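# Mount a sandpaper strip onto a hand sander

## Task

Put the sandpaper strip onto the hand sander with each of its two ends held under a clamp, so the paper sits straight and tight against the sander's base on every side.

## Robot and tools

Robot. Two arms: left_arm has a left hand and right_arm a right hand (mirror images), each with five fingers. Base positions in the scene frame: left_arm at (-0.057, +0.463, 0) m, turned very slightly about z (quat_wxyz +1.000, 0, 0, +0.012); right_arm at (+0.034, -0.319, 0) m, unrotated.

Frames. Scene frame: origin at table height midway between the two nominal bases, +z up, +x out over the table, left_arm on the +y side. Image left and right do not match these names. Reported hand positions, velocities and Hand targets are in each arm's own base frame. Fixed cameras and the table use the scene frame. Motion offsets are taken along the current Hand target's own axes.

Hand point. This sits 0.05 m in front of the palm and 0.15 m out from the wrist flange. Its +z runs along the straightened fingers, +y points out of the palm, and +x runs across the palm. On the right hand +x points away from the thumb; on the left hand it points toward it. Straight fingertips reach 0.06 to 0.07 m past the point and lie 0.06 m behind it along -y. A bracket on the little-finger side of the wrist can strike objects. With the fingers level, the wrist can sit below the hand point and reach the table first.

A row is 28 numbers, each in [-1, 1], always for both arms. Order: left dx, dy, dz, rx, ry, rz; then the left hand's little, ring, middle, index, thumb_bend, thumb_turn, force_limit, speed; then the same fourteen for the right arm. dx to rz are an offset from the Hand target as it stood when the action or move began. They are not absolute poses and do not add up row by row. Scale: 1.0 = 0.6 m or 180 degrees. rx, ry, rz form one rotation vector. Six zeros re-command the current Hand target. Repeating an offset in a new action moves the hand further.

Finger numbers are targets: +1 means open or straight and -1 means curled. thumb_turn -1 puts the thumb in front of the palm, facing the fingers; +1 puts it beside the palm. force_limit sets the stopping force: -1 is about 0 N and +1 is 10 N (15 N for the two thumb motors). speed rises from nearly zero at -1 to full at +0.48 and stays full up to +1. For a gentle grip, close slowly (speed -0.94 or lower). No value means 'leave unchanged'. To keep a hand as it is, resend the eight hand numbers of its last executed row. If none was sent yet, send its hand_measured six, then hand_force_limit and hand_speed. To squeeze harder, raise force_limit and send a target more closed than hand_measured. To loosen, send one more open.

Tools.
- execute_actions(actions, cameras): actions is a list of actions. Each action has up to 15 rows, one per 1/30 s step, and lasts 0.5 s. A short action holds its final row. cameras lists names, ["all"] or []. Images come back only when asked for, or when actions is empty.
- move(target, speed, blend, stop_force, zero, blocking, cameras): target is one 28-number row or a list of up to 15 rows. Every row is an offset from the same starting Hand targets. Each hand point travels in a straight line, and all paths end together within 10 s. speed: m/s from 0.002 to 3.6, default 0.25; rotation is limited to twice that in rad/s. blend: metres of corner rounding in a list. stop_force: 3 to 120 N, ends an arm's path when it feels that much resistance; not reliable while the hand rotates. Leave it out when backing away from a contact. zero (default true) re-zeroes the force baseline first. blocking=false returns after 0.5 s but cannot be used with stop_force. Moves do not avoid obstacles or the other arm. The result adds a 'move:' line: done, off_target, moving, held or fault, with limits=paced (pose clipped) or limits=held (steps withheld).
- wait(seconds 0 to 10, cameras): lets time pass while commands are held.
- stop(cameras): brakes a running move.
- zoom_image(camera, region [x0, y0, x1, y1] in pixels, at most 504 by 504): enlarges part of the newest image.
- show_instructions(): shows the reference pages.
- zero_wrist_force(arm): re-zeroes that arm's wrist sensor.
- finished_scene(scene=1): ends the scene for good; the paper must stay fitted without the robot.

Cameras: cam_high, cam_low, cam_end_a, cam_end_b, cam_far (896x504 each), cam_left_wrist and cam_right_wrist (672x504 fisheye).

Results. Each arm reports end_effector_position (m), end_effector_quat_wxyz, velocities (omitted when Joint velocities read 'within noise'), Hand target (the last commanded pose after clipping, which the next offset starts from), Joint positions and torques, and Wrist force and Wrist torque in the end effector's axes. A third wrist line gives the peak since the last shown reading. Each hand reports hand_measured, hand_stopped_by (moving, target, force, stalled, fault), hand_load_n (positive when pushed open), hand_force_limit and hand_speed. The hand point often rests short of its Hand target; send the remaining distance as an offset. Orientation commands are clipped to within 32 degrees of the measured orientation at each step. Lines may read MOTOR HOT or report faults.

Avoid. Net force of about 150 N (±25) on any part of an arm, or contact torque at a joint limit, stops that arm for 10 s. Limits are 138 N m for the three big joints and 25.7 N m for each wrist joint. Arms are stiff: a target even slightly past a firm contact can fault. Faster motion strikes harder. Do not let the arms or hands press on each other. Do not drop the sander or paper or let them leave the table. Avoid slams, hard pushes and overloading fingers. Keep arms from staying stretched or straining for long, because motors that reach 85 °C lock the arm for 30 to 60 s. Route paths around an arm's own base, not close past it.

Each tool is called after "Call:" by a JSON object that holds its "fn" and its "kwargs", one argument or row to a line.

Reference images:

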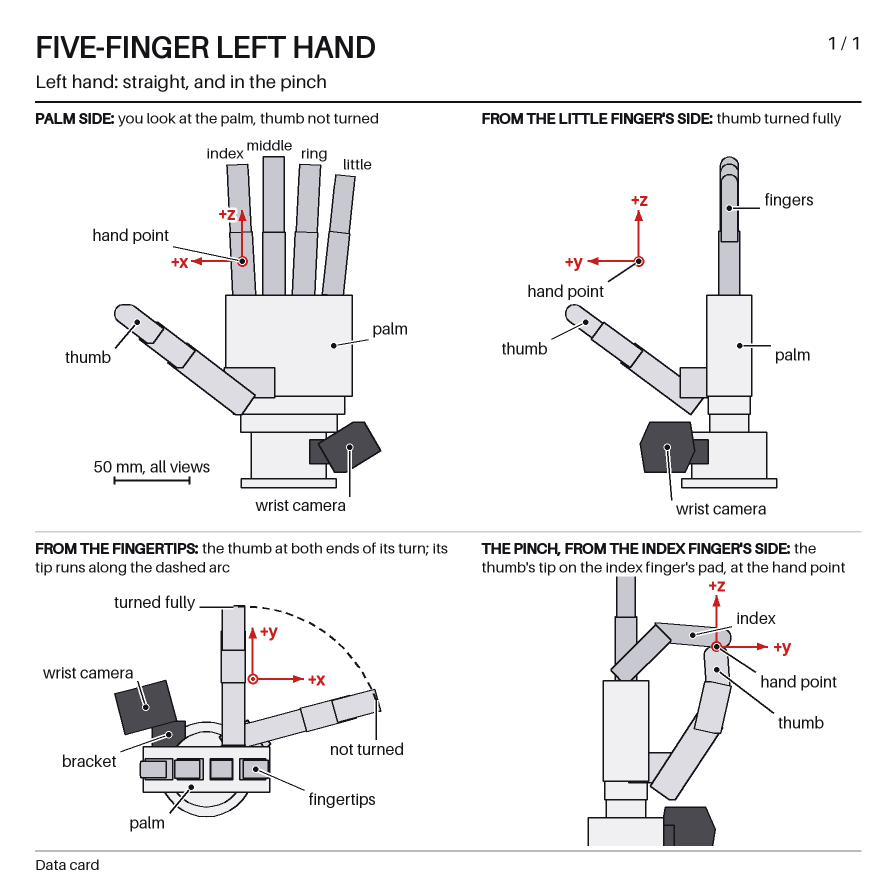

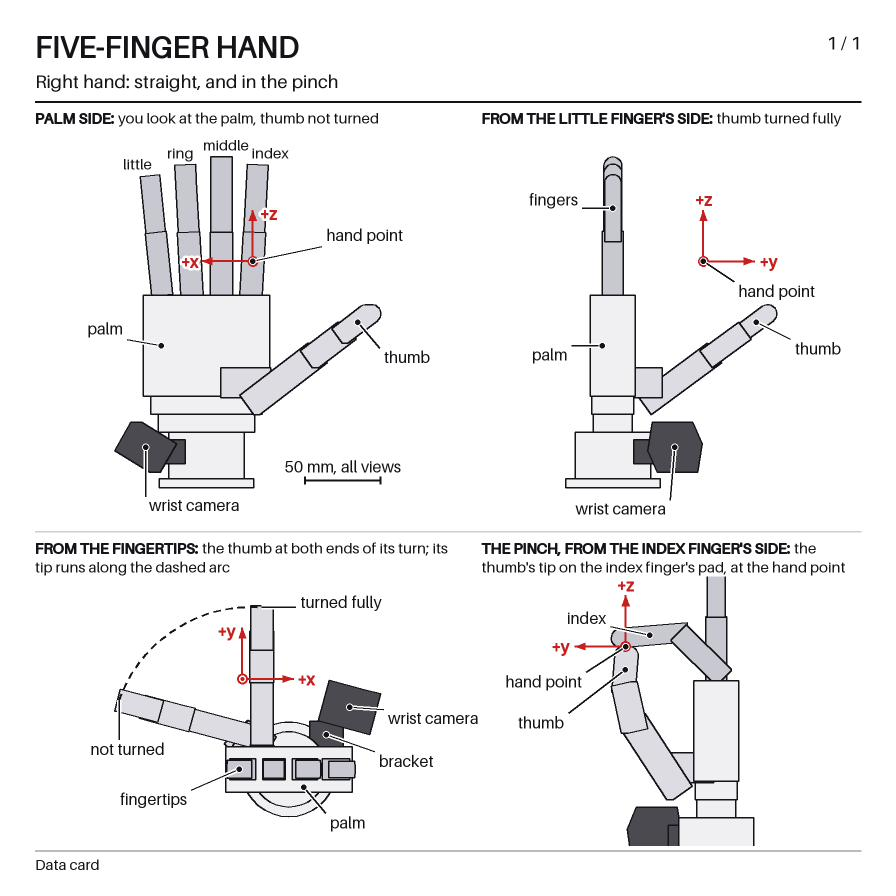

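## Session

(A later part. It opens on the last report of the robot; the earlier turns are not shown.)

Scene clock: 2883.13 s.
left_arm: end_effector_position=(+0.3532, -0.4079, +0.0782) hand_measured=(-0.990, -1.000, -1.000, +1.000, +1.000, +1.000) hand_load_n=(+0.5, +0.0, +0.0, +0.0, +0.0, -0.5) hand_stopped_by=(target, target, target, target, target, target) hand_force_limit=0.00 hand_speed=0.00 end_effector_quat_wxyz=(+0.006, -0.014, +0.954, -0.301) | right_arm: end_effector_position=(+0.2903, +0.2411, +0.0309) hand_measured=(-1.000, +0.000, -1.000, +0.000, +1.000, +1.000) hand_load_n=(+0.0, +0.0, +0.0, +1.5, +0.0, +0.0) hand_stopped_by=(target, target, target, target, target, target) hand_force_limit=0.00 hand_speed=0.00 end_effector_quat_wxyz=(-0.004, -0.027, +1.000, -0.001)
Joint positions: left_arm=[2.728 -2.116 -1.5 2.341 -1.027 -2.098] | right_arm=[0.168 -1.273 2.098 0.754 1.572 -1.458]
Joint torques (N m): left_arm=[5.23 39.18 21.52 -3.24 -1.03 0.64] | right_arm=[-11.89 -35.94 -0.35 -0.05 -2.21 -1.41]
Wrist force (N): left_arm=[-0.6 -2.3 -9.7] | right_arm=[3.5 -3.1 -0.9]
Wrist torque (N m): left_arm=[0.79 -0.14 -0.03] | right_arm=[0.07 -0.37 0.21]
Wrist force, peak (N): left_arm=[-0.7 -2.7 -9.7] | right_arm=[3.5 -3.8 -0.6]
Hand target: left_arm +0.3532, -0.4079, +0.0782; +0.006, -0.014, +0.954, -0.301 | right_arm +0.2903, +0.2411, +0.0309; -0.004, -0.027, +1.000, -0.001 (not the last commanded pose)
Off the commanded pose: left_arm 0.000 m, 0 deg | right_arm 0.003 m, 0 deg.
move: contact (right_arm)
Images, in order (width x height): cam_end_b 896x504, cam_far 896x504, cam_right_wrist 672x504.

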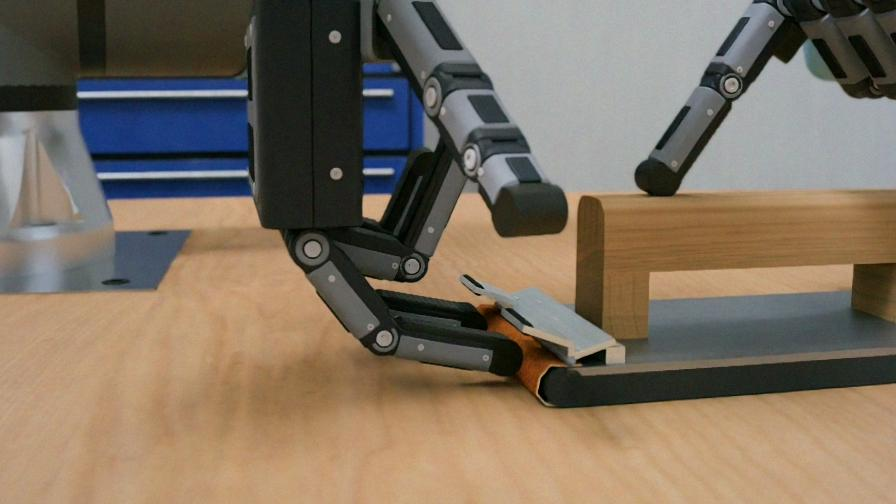

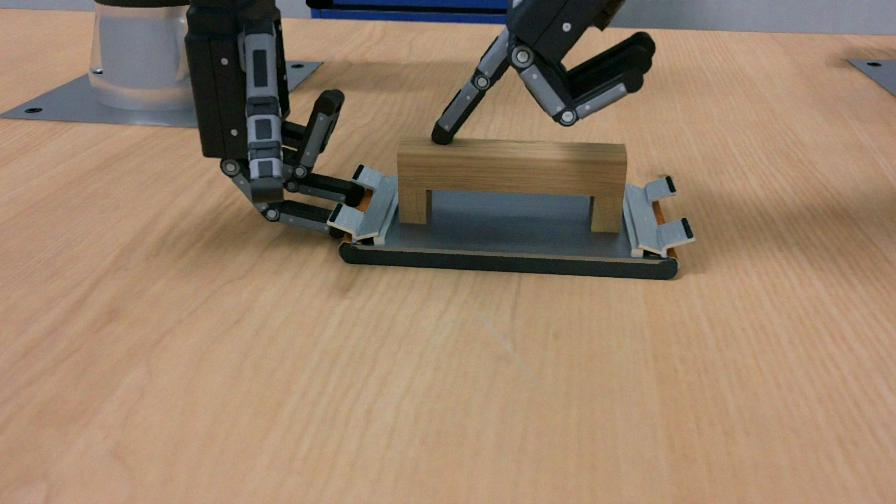

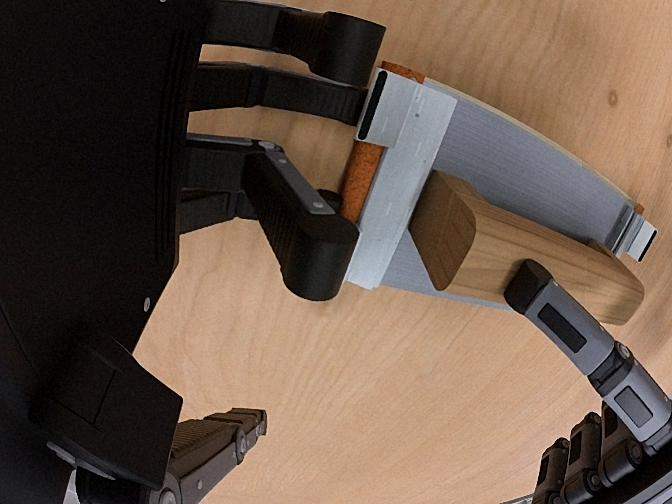

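Call:
{"fn": "zoom_image", "kwargs": {
  "camera": "cam_end_b",
  "region": [400, 240, 640, 420]
}}

Call:
{"fn": "zoom_image", "kwargs": {
  "camera": "cam_far",
  "region": [290, 140, 430, 280]
}}

Call:
{"fn": "zoom_image", "kwargs": {
  "camera": "cam_right_wrist",
  "region": [200, 20, 480, 320]
}}

Scaled by 2.100 from the camera's 896x504 image, which has a finer 1280x720 frame.

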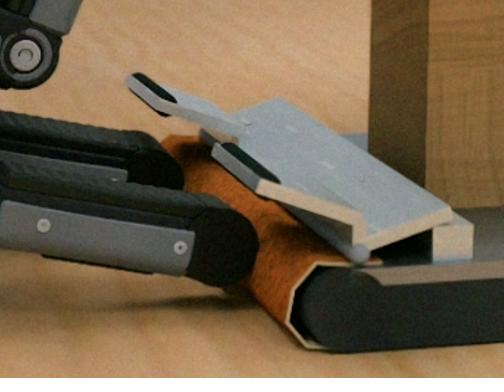

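Scaled by 3.600 from the camera's 896x504 image, which has a finer 1280x720 frame.

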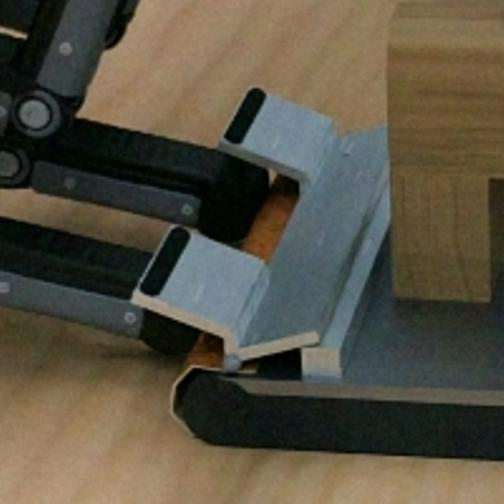

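Scaled by 1.680 from the camera's 672x504 image, which has a finer 960x720 frame.

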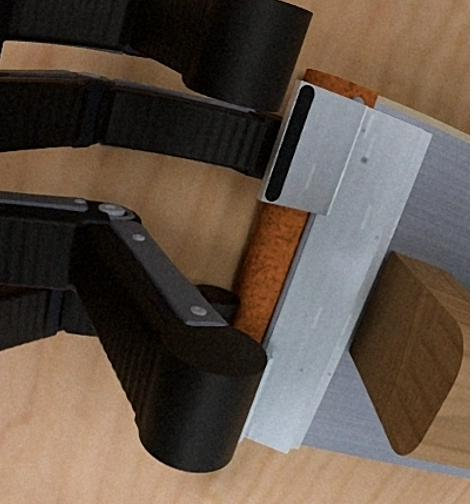

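Call:
{"fn": "move", "kwargs": {
  "target": [
    [0, 0, 0, 0, 0, 0, -0.99, -1, -1, 1, 1, 1, 0, 0, 0, -0.0033, 0, 0, 0, 0, -1, 0, -1, 0, 1, 1, 0, 0],
    [0, 0, 0, 0, 0, 0, -0.99, -1, -1, 1, 1, 1, 0, 0, 0, -0.0033, -0.0058, 0, 0, 0, -1, 0, -1, 0, 1, 1, 0, 0]
  ],
  "speed": 0.01
}}

Call:
{"fn": "move", "kwargs": {
  "target": [0, 0, 0, 0, 0, 0, -0.99, -1, -1, 1, 1, 1, 0, 0, 0, 0.009, 0, 0, 0, 0, -1, 0, -1, 0, 1, 1, 0, 0],
  "speed": 0.008,
  "stop_force": 4,
  "cameras": ["cam_end_b", "cam_far", "cam_right_wrist"]
}}

Scene clock: 2916.67 s.
left_arm: end_effector_position=(+0.3532, -0.4079, +0.0782) hand_measured=(-0.990, -1.000, -1.000, +1.000, +1.000, +1.000) hand_load_n=(+0.0, +0.0, +0.0, +0.5, +0.0, +0.0) hand_stopped_by=(target, target, target, target, target, target) hand_force_limit=0.00 hand_speed=0.00 end_effector_quat_wxyz=(+0.006, -0.014, +0.954, -0.301) | right_arm: end_effector_position=(+0.2904, +0.2392, +0.0343) hand_measured=(-1.000, +0.000, -1.000, +0.000, +1.000, +1.000) hand_load_n=(+0.0, +0.0, +0.0, +0.0, +0.0, +0.0) hand_stopped_by=(target, target, target, target, target, target) hand_force_limit=0.00 hand_speed=0.00 end_effector_quat_wxyz=(-0.004, -0.027, +1.000, -0.001)
Joint positions: left_arm=[2.728 -2.116 -1.5 2.341 -1.027 -2.098] | right_arm=[0.161 -1.282 2.099 0.762 1.572 -1.465]
Joint torques (N m): left_arm=[5.41 38.41 21.56 -3.35 -0.89 0.57] | right_arm=[-12.68 -35.17 -24.53 4.98 1.98 -1.26]
Wrist force (N): left_arm=[-0.7 -2.5 -9.3] | right_arm=[3.4 0.0 -0.8]
Wrist torque (N m): left_arm=[0.76 -0.12 -0.03] | right_arm=[0.05 -0.36 0.28]
Wrist force, peak (N): left_arm=[-0.7 -2.7 -9.8] | right_arm=[3.8 -3.3 -0.7]
Hand target: left_arm +0.3532, -0.4079, +0.0782; +0.006, -0.014, +0.954, -0.301 | right_arm +0.2904, +0.2392, +0.0344; -0.004, -0.027, +1.000, -0.001
Off the commanded pose: left_arm 0.000 m, 0 deg | right_arm 0.000 m, 0 deg.
move: done

Scene clock: 2918.33 s.
left_arm: end_effector_position=(+0.3532, -0.4079, +0.0782) hand_measured=(-0.990, -1.000, -1.000, +1.000, +1.000, +1.000) hand_load_n=(+0.0, +0.0, +0.0, +0.5, +0.0, +0.0) hand_stopped_by=(target, target, target, target, target, target) hand_force_limit=0.00 hand_speed=0.00 end_effector_quat_wxyz=(+0.006, -0.014, +0.954, -0.301) | right_arm: end_effector_position=(+0.2902, +0.2435, +0.0344) hand_measured=(-1.000, +0.000, -1.000, +0.000, +1.000, +1.000) hand_load_n=(+0.0, +0.5, +0.0, +1.0, +0.0, +0.0) hand_stopped_by=(target, target, target, target, target, target) hand_force_limit=0.00 hand_speed=0.00 end_effector_quat_wxyz=(-0.004, -0.027, +1.000, -0.001)
Joint positions: left_arm=[2.728 -2.116 -1.5 2.341 -1.027 -2.098] | right_arm=[0.176 -1.278 2.092 0.764 1.572 -1.45]
Joint torques (N m): left_arm=[4.7 38.5 22.47 -3.26 -1.01 0.71] | right_arm=[-11.37 -35.23 -0.29 -0.01 -0.83 -1.32]
Wrist force (N): left_arm=[-0.5 -2.5 -9.6] | right_arm=[3.8 -4.0 -1.6]
Wrist torque (N m): left_arm=[0.74 -0.16 -0.02] | right_arm=[0.09 -0.41 0.19]
Wrist force, peak (N): left_arm=[-0.5 -2.5 -9.8] | right_arm=[3.5 -5.2 -1.7]
Hand target: left_arm +0.3532, -0.4079, +0.0782; +0.006, -0.014, +0.954, -0.301 | right_arm +0.2902, +0.2434, +0.0344; -0.004, -0.027, +1.000, -0.001 (not the last commanded pose)
Off the commanded pose: left_arm 0.000 m, 0 deg | right_arm 0.001 m, 0 deg.
move: contact (right_arm)
Images, in order (width x height): cam_end_b 896x504, cam_far 896x504, cam_right_wrist 672x504.

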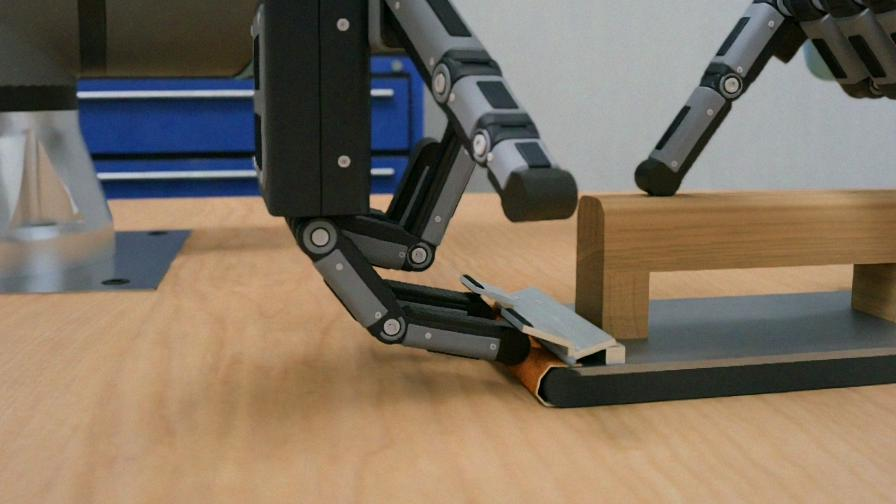

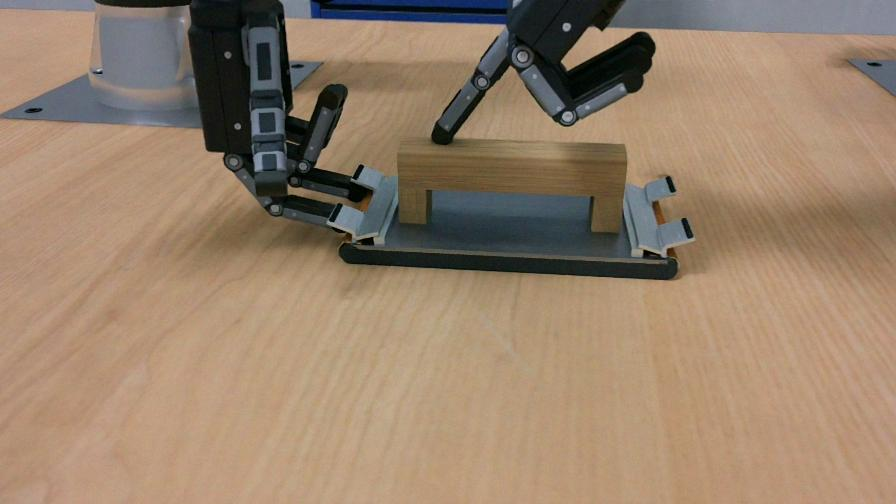

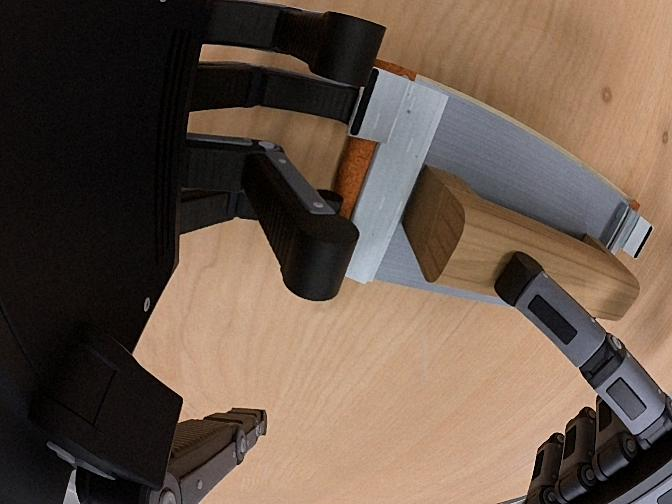

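Call:
{"fn": "zoom_image", "kwargs": {
  "camera": "cam_end_b",
  "region": [440, 250, 640, 420]
}}

Call:
{"fn": "zoom_image", "kwargs": {
  "camera": "cam_far",
  "region": [290, 140, 430, 280]
}}

Call:
{"fn": "zoom_image", "kwargs": {
  "camera": "cam_end_a",
  "region": [10, 270, 190, 410]
}}

Scaled by 2.520 from the camera's 896x504 image, which has a finer 1280x720 frame.

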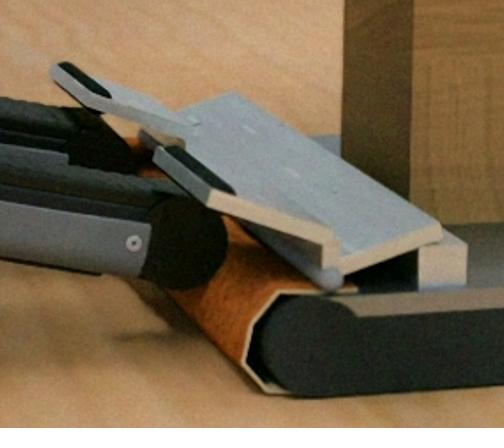

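Scaled by 3.600 from the camera's 896x504 image, which has a finer 1280x720 frame.

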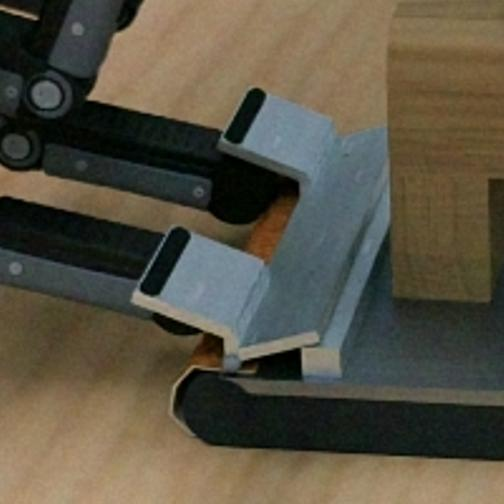

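This scene's latest camera images include none from cam_end_a. They are from: cam_end_b, cam_far, cam_right_wrist. cam_end_a's image comes with the result of a call that names it in "cameras".

Call:
{"fn": "move", "kwargs": {
  "target": [0, 0, 0, 0, 0, 0, -0.99, -1, -1, 1, 1, 1, 0, 0, 0, 0, -0.0333, 0, 0, 0, -1, 0, -1, 0, 1, 1, 0, 0],
  "speed": 0.01,
  "stop_force": 13,
  "cameras": ["cam_end_a", "cam_end_b", "cam_far", "cam_right_wrist"]
}}

Scene clock: 2928.53 s.
left_arm: end_effector_position=(+0.3532, -0.4080, +0.0782) hand_measured=(-0.990, -1.000, -1.000, +1.000, +1.000, +1.000) hand_load_n=(+0.0, +0.0, +0.0, +1.0, +0.0, +0.0) hand_stopped_by=(target, target, target, target, target, target) hand_force_limit=0.00 hand_speed=0.00 end_effector_quat_wxyz=(+0.006, -0.014, +0.954, -0.301) | right_arm: end_effector_position=(+0.2902, +0.2434, +0.0378) hand_measured=(-1.000, +0.000, -1.000, +0.000, +1.000, +1.000) hand_load_n=(+0.5, +9.0, +0.0, +6.0, +0.0, +0.0) hand_stopped_by=(target, target, target, target, target, target) hand_force_limit=0.00 hand_speed=0.00 end_effector_quat_wxyz=(-0.004, -0.027, +1.000, -0.001)
Joint positions: left_arm=[2.728 -2.116 -1.5 2.341 -1.027 -2.098] | right_arm=[0.176 -1.284 2.089 0.774 1.572 -1.45]
Joint torques (N m): left_arm=[4.7 23.22 9.33 -3.28 -0.74 0.51] | right_arm=[-9.53 -15.53 -3.08 1.03 0.7 -0.74]
Wrist force (N): left_arm=[-1.7 -6.7 -14.3] | right_arm=[4.5 0.9 11.5]
Wrist torque (N m): left_arm=[1.17 -0.21 -0.08] | right_arm=[0.04 -0.67 0.26]
Wrist force, peak (N): left_arm=[-1.5 -7.7 -16.4] | right_arm=[4.5 1.9 13.1]
Hand target: left_arm +0.3532, -0.4079, +0.0782; +0.006, -0.014, +0.954, -0.301 | right_arm +0.2902, +0.2434, +0.0378; -0.004, -0.027, +1.000, -0.001 (not the last commanded pose)
Off the commanded pose: left_arm 0.000 m, 0 deg | right_arm 0.017 m, 0 deg.
move: contact (right_arm)
Images, in order (width x height): cam_end_a 896x504, cam_end_b 896x504, cam_far 896x504, cam_right_wrist 672x504.

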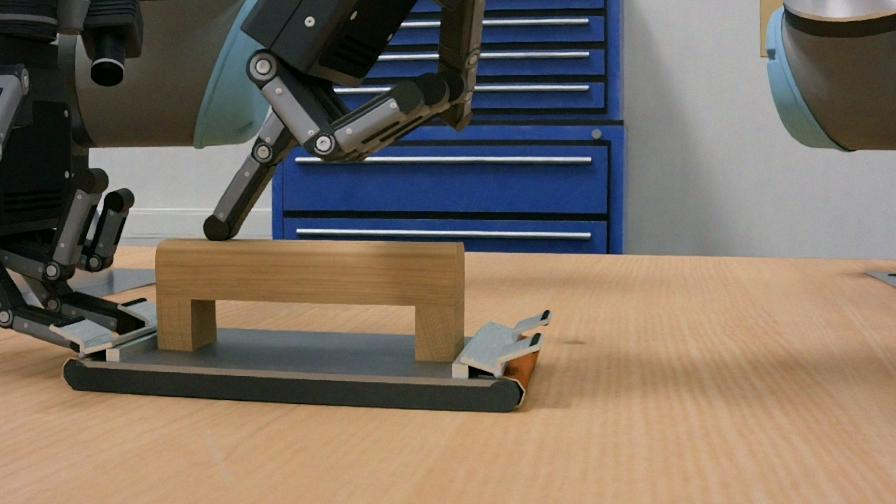

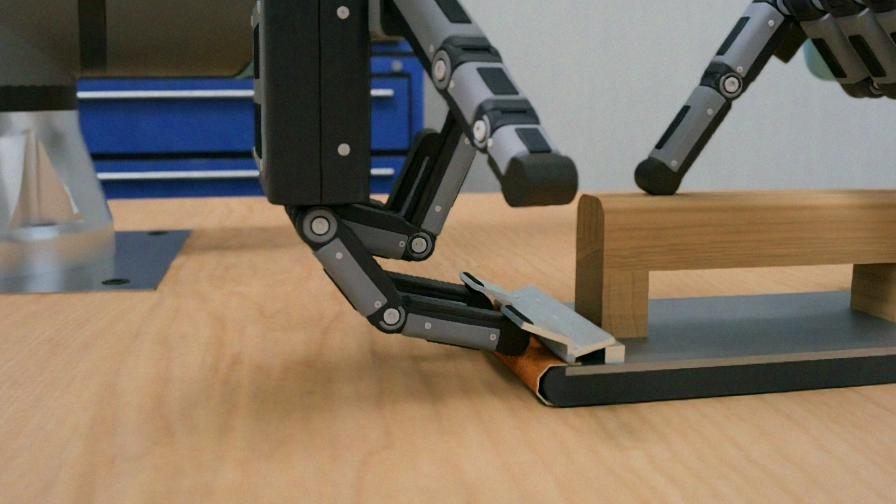

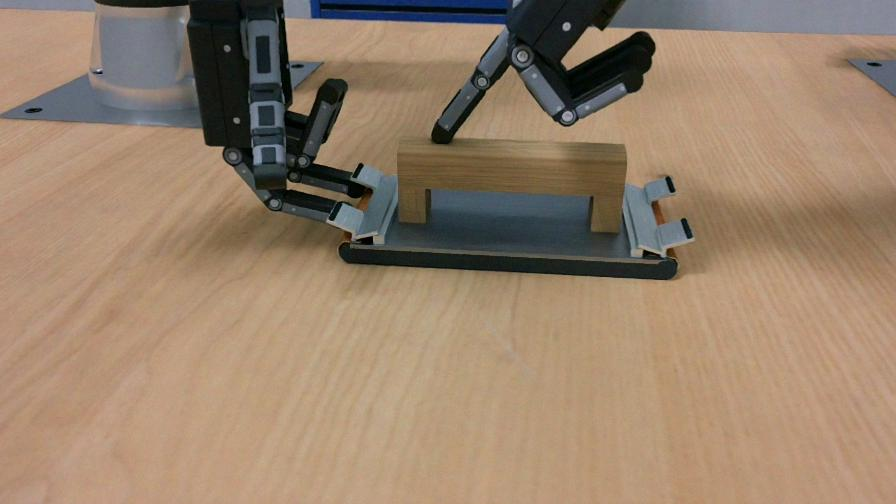

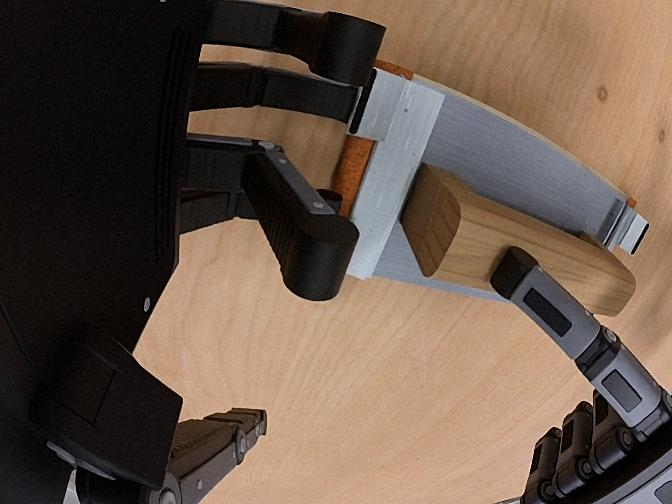

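Call:
{"fn": "move", "kwargs": {
  "target": [0, 0, 0, 0, 0, 0, -0.99, -1, -1, 1, 1, 1, 0, 0, 0, 0, -0.0333, 0, 0, 0, -1, 0, -1, 0, 1, 1, 0, 0],
  "speed": 0.008,
  "stop_force": 19,
  "zero": false,
  "cameras": ["cam_end_a", "cam_end_b", "cam_far", "cam_right_wrist"]
}}

Scene clock: 2937.30 s.
left_arm: end_effector_position=(+0.3532, -0.4079, +0.0781) hand_measured=(-0.990, -1.000, -1.000, +1.000, +1.000, +1.000) hand_load_n=(+0.0, +0.0, +0.0, +0.5, +0.0, +0.0) hand_stopped_by=(target, target, target, target, target, target) hand_force_limit=0.00 hand_speed=0.00 end_effector_quat_wxyz=(+0.006, -0.014, +0.954, -0.301) | right_arm: end_effector_position=(+0.2903, +0.2435, +0.0578) hand_measured=(-1.000, +0.000, -1.000, +0.000, +1.000, +1.000) hand_load_n=(+0.0, +0.5, +0.0, +5.0, +0.0, +0.0) hand_stopped_by=(target, target, target, target, target, target) hand_force_limit=0.00 hand_speed=0.00 end_effector_quat_wxyz=(-0.004, -0.027, +1.000, -0.001)
Joint positions: left_arm=[2.728 -2.116 -1.5 2.341 -1.027 -2.098] | right_arm=[0.176 -1.322 2.07 0.831 1.572 -1.45]
Joint torques (N m): left_arm=[5.28 26.25 7.48 -0.43 -0.68 0.55] | right_arm=[12.38 -35.37 -25.63 5.07 -0.33 1.38]
Wrist force (N): left_arm=[0.5 -4.1 -4.7] | right_arm=[4.0 -3.8 1.8]
Wrist torque (N m): left_arm=[0.54 -0.08 0.04] | right_arm=[0.02 -0.44 0.28]
Wrist force, peak (N): left_arm=[-1.3 -10.9 -15.5] | right_arm=[4.2 5.0 13.5]
Hand target: left_arm +0.3532, -0.4079, +0.0782; +0.006, -0.014, +0.954, -0.301 | right_arm +0.2903, +0.2435, +0.0578; -0.004, -0.027, +1.000, -0.001
Off the commanded pose: left_arm 0.000 m, 0 deg | right_arm 0.000 m, 0 deg.
move: done
Images, in order (width x height): cam_end_a 896x504, cam_end_b 896x504, cam_far 896x504, cam_right_wrist 672x504.

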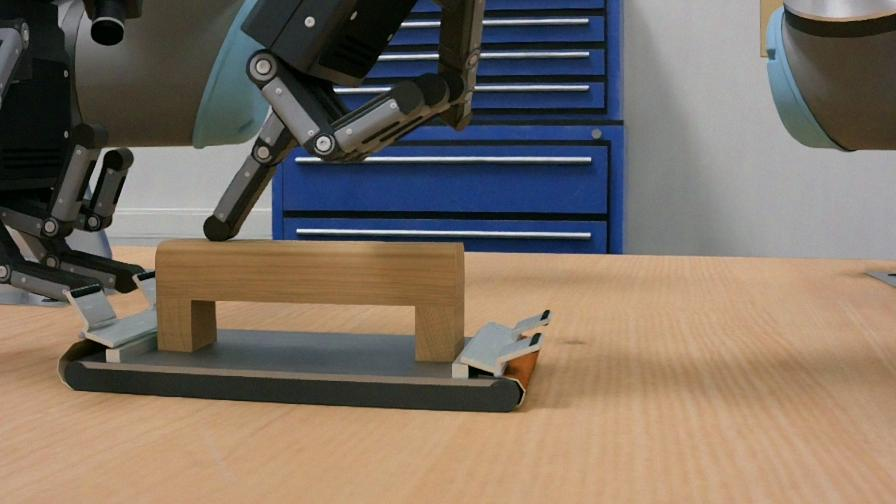

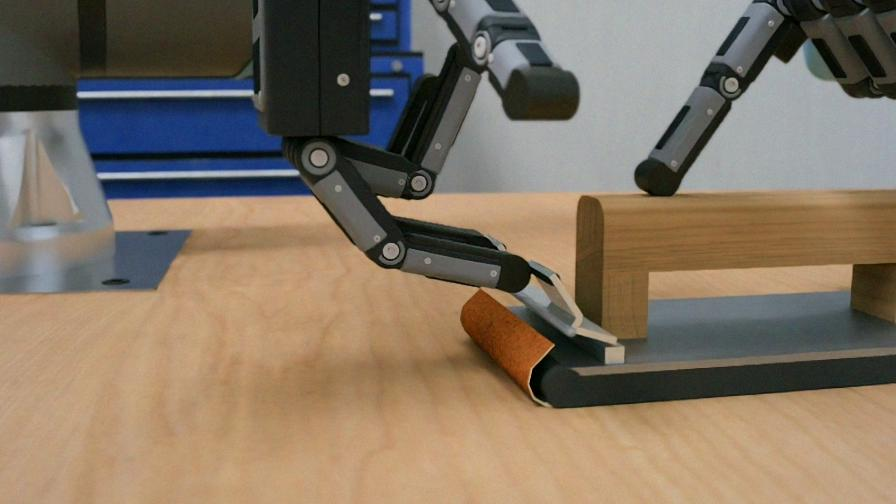

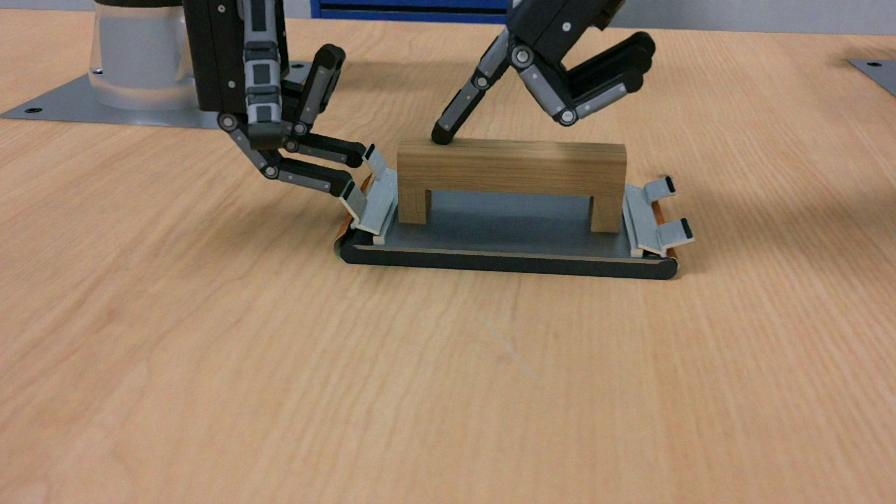

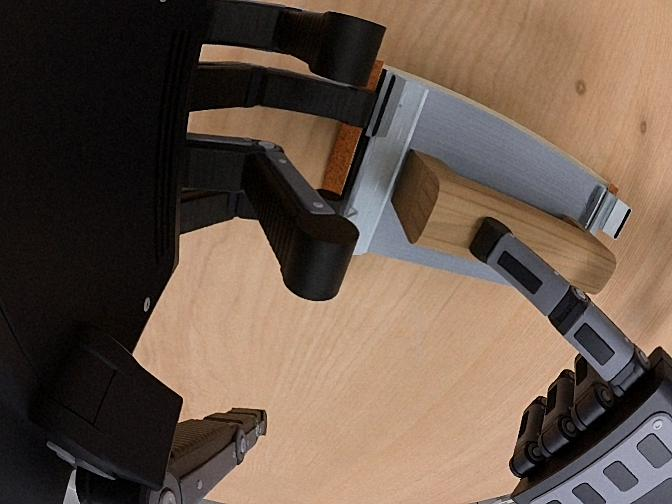

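Call:
{"fn": "move", "kwargs": {
  "target": [0, 0, 0, 0, 0, 0, -0.99, -1, -1, 1, 1, 1, 0, 0, 0, 0.0133, -0.0167, 0, 0, 0, -1, 0, -1, 0, 1, 1, 0, 0],
  "speed": 0.015,
  "stop_force": 8,
  "cameras": ["cam_end_a", "cam_end_b", "cam_far", "cam_right_wrist"]
}}

Scene clock: 2942.83 s.
left_arm: end_effector_position=(+0.3532, -0.4079, +0.0781) hand_measured=(-0.990, -1.000, -1.000, +1.000, +1.000, +1.000) hand_load_n=(+0.0, +0.0, +0.0, +0.5, +0.0, +0.0) hand_stopped_by=(target, target, target, target, target, target) hand_force_limit=0.00 hand_speed=0.00 end_effector_quat_wxyz=(+0.006, -0.014, +0.954, -0.301) | right_arm: end_effector_position=(+0.2900, +0.2515, +0.0678) hand_measured=(-1.000, +0.000, -1.000, +0.000, +1.000, +1.000) hand_load_n=(+0.0, +0.0, +0.0, +0.0, +0.0, +0.0) hand_stopped_by=(target, target, target, target, target, target) hand_force_limit=0.00 hand_speed=0.00 end_effector_quat_wxyz=(-0.004, -0.027, +1.000, -0.001)
Joint positions: left_arm=[2.728 -2.116 -1.5 2.341 -1.027 -2.098] | right_arm=[0.202 -1.33 2.047 0.862 1.572 -1.423]
Joint torques (N m): left_arm=[4.85 33.75 21.33 -0.94 -0.57 0.82] | right_arm=[12.59 -34.54 -25.63 5.13 0.35 1.53]
Wrist force (N): left_arm=[0.6 -4.6 -4.8] | right_arm=[3.6 -0.3 -1.0]
Wrist torque (N m): left_arm=[0.52 -0.11 0.05] | right_arm=[-0.04 -0.39 0.15]
Wrist force, peak (N): left_arm=[0.3 -4.6 -5.1] | right_arm=[4.1 -3.7 1.8]
Hand target: left_arm +0.3532, -0.4079, +0.0782; +0.006, -0.014, +0.954, -0.301 | right_arm +0.2900, +0.2515, +0.0678; -0.004, -0.027, +1.000, -0.001
Off the commanded pose: left_arm 0.000 m, 0 deg | right_arm 0.000 m, 0 deg.
move: done
Images, in order (width x height): cam_end_a 896x504, cam_end_b 896x504, cam_far 896x504, cam_right_wrist 672x504.

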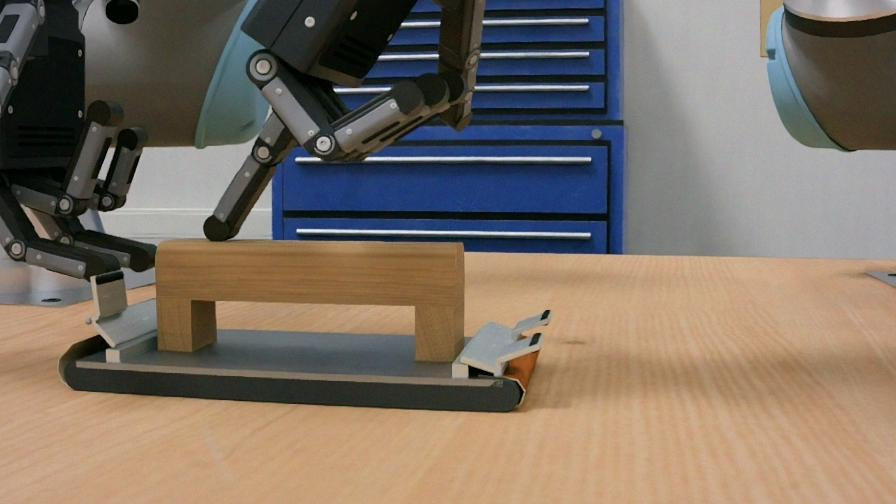

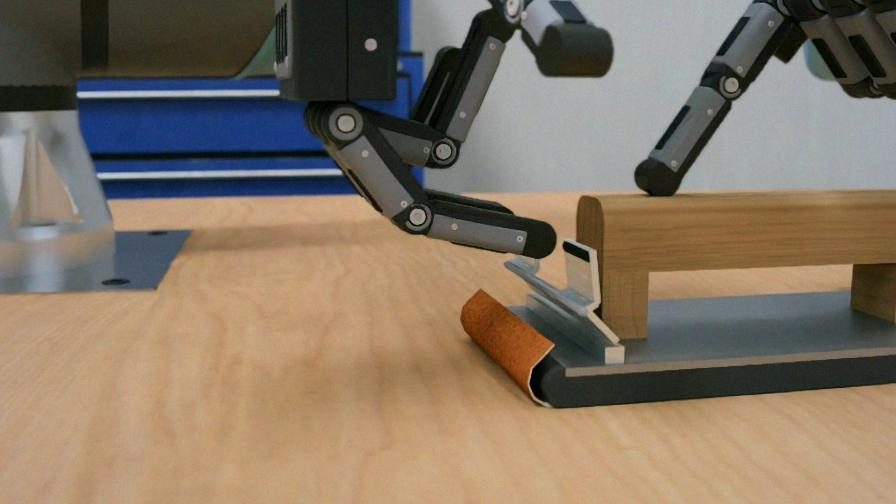

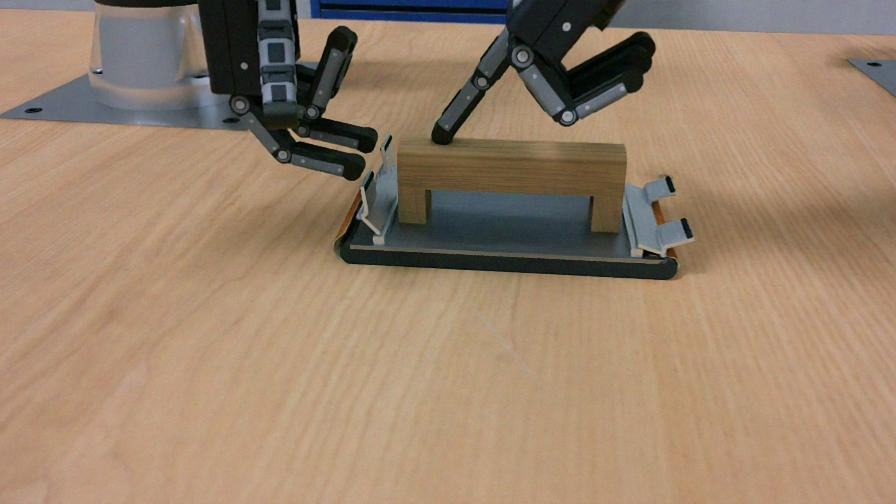

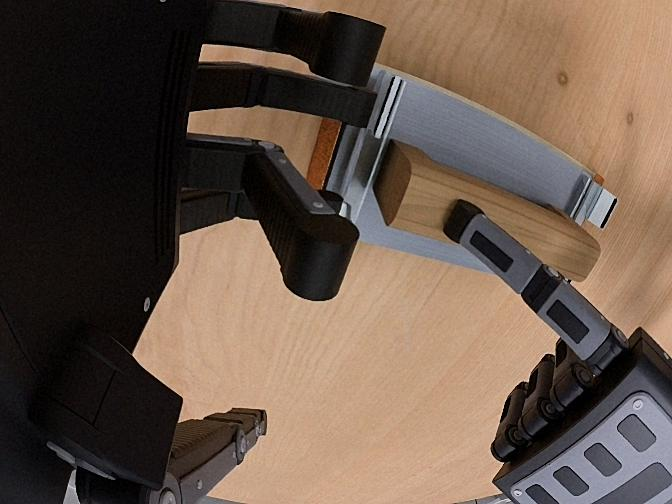

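Call:
{"fn": "move", "kwargs": {
  "target": [
    [0, -0.0287, -0.0408, 0, 0, 0, -0.99, -1, -1, 1, 1, 1, 0, 0, 0, -0.05, 0, 0, 0, 0, -1, 0, -1, 0, 1, 1, 0, 0],
    [0, -0.0574, -0.0817, 0, 0, 0, -0.99, -1, -1, 1, 1, 1, 0, 0, 0, -0.12, -0.16, 0, 0, 0, -1, 0, -1, 0, 1, 1, 0, 0]
  ],
  "speed": [0.04, 0.12],
  "blend": [0.01, 0]
}}

Scene clock: 2952.40 s.
left_arm: end_effector_position=(+0.3530, -0.4080, +0.1380) hand_measured=(-0.990, -1.000, -1.000, +1.000, +1.000, +1.000) hand_load_n=(+0.0, +0.0, +0.0, +0.0, +0.0, +0.0) hand_stopped_by=(target, target, target, target, target, target) hand_force_limit=0.00 hand_speed=0.00 end_effector_quat_wxyz=(+0.006, -0.014, +0.954, -0.301) | right_arm: end_effector_position=(+0.2946, +0.1799, +0.1638) hand_measured=(-1.000, +0.000, -1.000, +0.000, +1.000, +1.000) hand_load_n=(+0.0, +0.0, +0.0, +0.0, +0.0, +0.0) hand_stopped_by=(target, target, target, target, target, target) hand_force_limit=0.00 hand_speed=0.00 end_effector_quat_wxyz=(-0.004, -0.027, +1.000, -0.001)
Joint positions: left_arm=[2.727 -2.06 -1.423 2.207 -1.027 -2.098] | right_arm=[-0.055 -1.547 2.006 1.119 1.574 -1.68]
Joint torques (N m): left_arm=[-7.31 41.74 26.23 -3.89 -0.58 0.47] | right_arm=[-12.51 -29.56 -27.79 5.03 -1.94 -0.99]
Wrist force (N): left_arm=[0.4 0.6 -0.7] | right_arm=[3.6 0.2 -1.1]
Wrist torque (N m): left_arm=[0.14 -0.08 0.03] | right_arm=[0.09 -0.40 0.32]
Wrist force, peak (N): left_arm=[0.4 -4.7 -5.0] | right_arm=[4.3 0.4 -0.8]
Hand target: left_arm +0.3530, -0.4080, +0.1381; +0.006, -0.014, +0.954, -0.301 | right_arm +0.2946, +0.1798, +0.1640; -0.004, -0.027, +1.000, -0.001
Off the commanded pose: left_arm 0.000 m, 0 deg | right_arm 0.000 m, 0 deg.
move: done

Call:
{"fn": "move", "kwargs": {
  "target": [
    [-0.0045, 0.0515, -0.158, 0, 0, 0, 1, -1, -1, 1, 1, 1, 0, 0, 0, -0.1, 0, 0, 0, 0, -1, -1, -1, 1, 1, 1, 0, 0],
    [-0.0045, 0.0515, -0.158, -0.005, 0.024, 0.327, 1, -1, -1, 1, 1, 1, 0, 0, 0, -0.1, 0, 0, 0.1003, 0.318, -1, -1, -1, 1, 1, 1, 0, 0],
    [-0.0045, 0.0515, -0.158, -0.01, 0.048, 0.654, 1, -1, -1, 1, 1, 1, 0, 0, 0, -0.1, 0, 0, 0.2007, 0.636, -1, -1, -1, 1, 1, 1, 0, 0],
    [-0.0045, 0.0515, -0.158, -0.0148, 0.0718, 0.981, 1, -1, -1, 1, 1, 1, 0, 0, 0, -0.1, 0, 0, 0.301, 0.954, -1, -1, -1, 1, 1, 1, 0, 0]
  ],
  "speed": [0.15, 0.35, 0.35, 0.35],
  "blend": [0.005, 0.005, 0.005, 0],
  "cameras": ["cam_end_a", "cam_end_b", "cam_far", "cam_left_wrist"]
}}

Scene clock: 3023.90 s.
left_arm: end_effector_position=(+0.3530, -0.3282, +0.1979) hand_measured=(+1.000, -1.000, -1.000, +1.000, +1.000, +1.000) hand_load_n=(+0.0, +0.0, +0.0, +0.0, +0.0, +0.0) hand_stopped_by=(target, target, target, target, target, target) hand_force_limit=0.00 hand_speed=0.00 end_effector_quat_wxyz=(+0.230, +0.972, +0.044, +0.012) | right_arm: end_effector_position=(+0.2979, +0.1199, +0.1641) hand_measured=(-1.000, -1.000, -1.000, +1.000, +1.000, +1.000) hand_load_n=(+0.0, +0.0, +0.0, +0.0, +0.0, +0.0) hand_stopped_by=(target, target, target, target, target, target) hand_force_limit=0.00 hand_speed=0.00 end_effector_quat_wxyz=(-0.300, +0.954, +0.024, -0.012)
Joint positions: left_arm=[3.039 -1.74 -1.87 2.138 -1.115 1.355] | right_arm=[-0.324 -1.404 1.95 1.284 1.013 1.121]
Joint torques (N m): left_arm=[8.45 12.36 24.79 -4.11 1.74 1.33] | right_arm=[11.94 -33.54 -27.63 0.45 1.24 1.68]
Wrist force (N): left_arm=[-0.2 -0.3 0.7] | right_arm=[3.7 -1.8 -0.7]
Wrist torque (N m): left_arm=[-0.04 0.09 -0.12] | right_arm=[-0.19 -0.46 0.05]
Wrist force, peak (N): left_arm=[0.2 1.0 -1.4] | right_arm=[5.3 -0.9 -0.7]
Hand target: left_arm +0.3530, -0.3282, +0.1980; +0.230, +0.972, +0.044, +0.012 | right_arm +0.2979, +0.1199, +0.1641; -0.300, +0.954, +0.024, -0.012
Off the commanded pose: left_arm 0.000 m, 0 deg | right_arm 0.000 m, 0 deg.
move: done
Images, in order (width x height): cam_end_a 896x504, cam_end_b 896x504, cam_far 896x504, cam_left_wrist 672x504.

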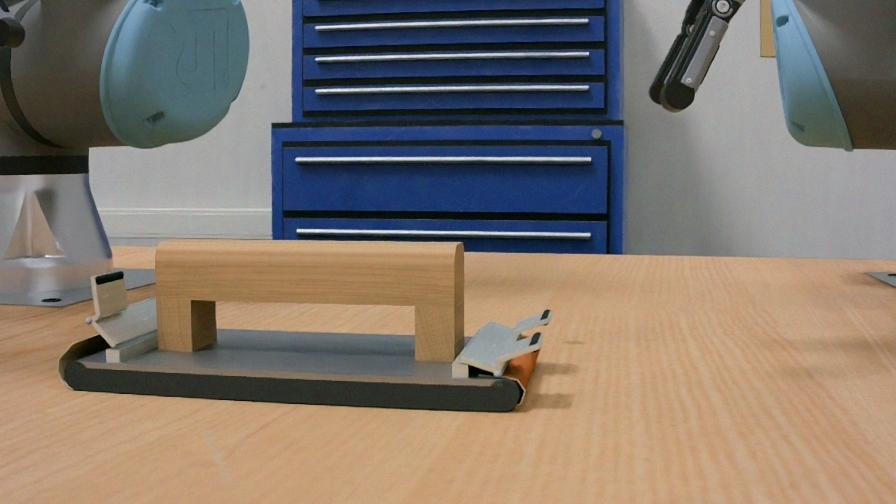

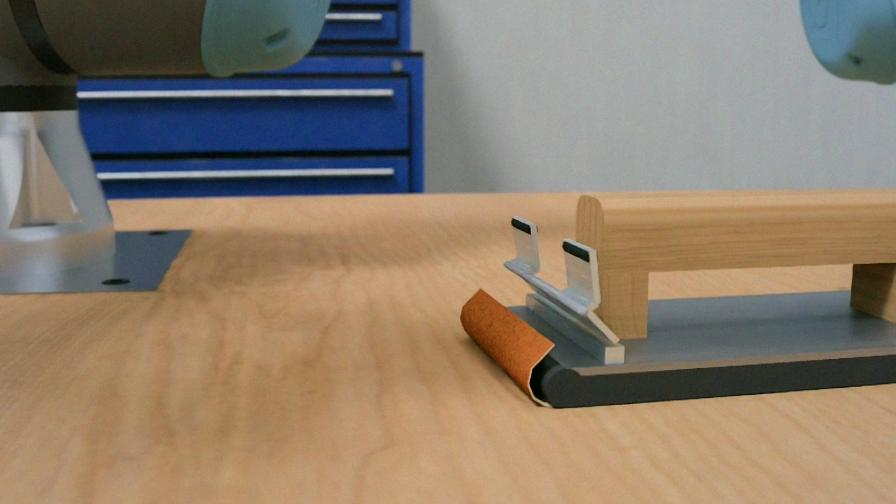

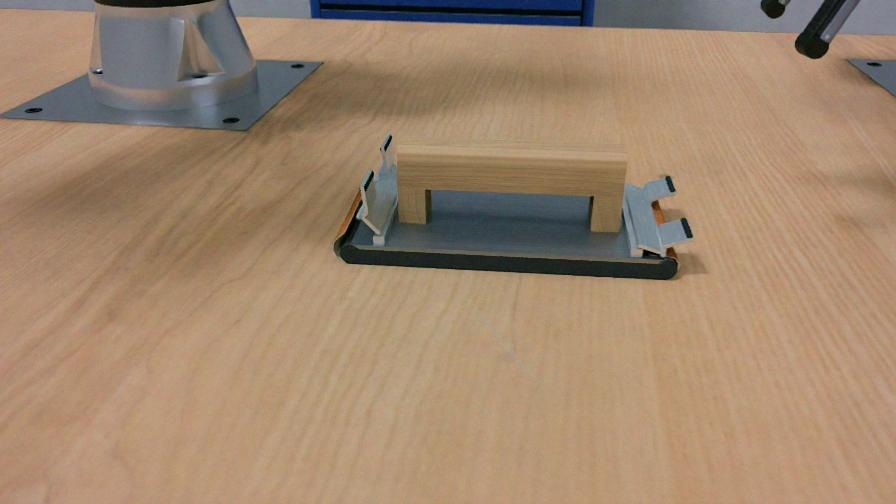

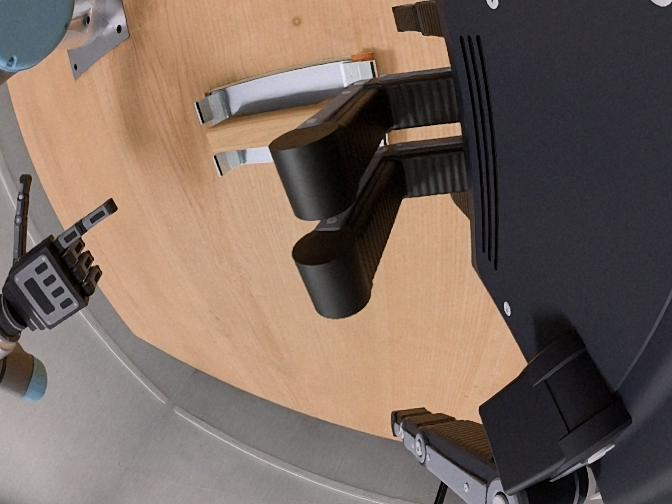

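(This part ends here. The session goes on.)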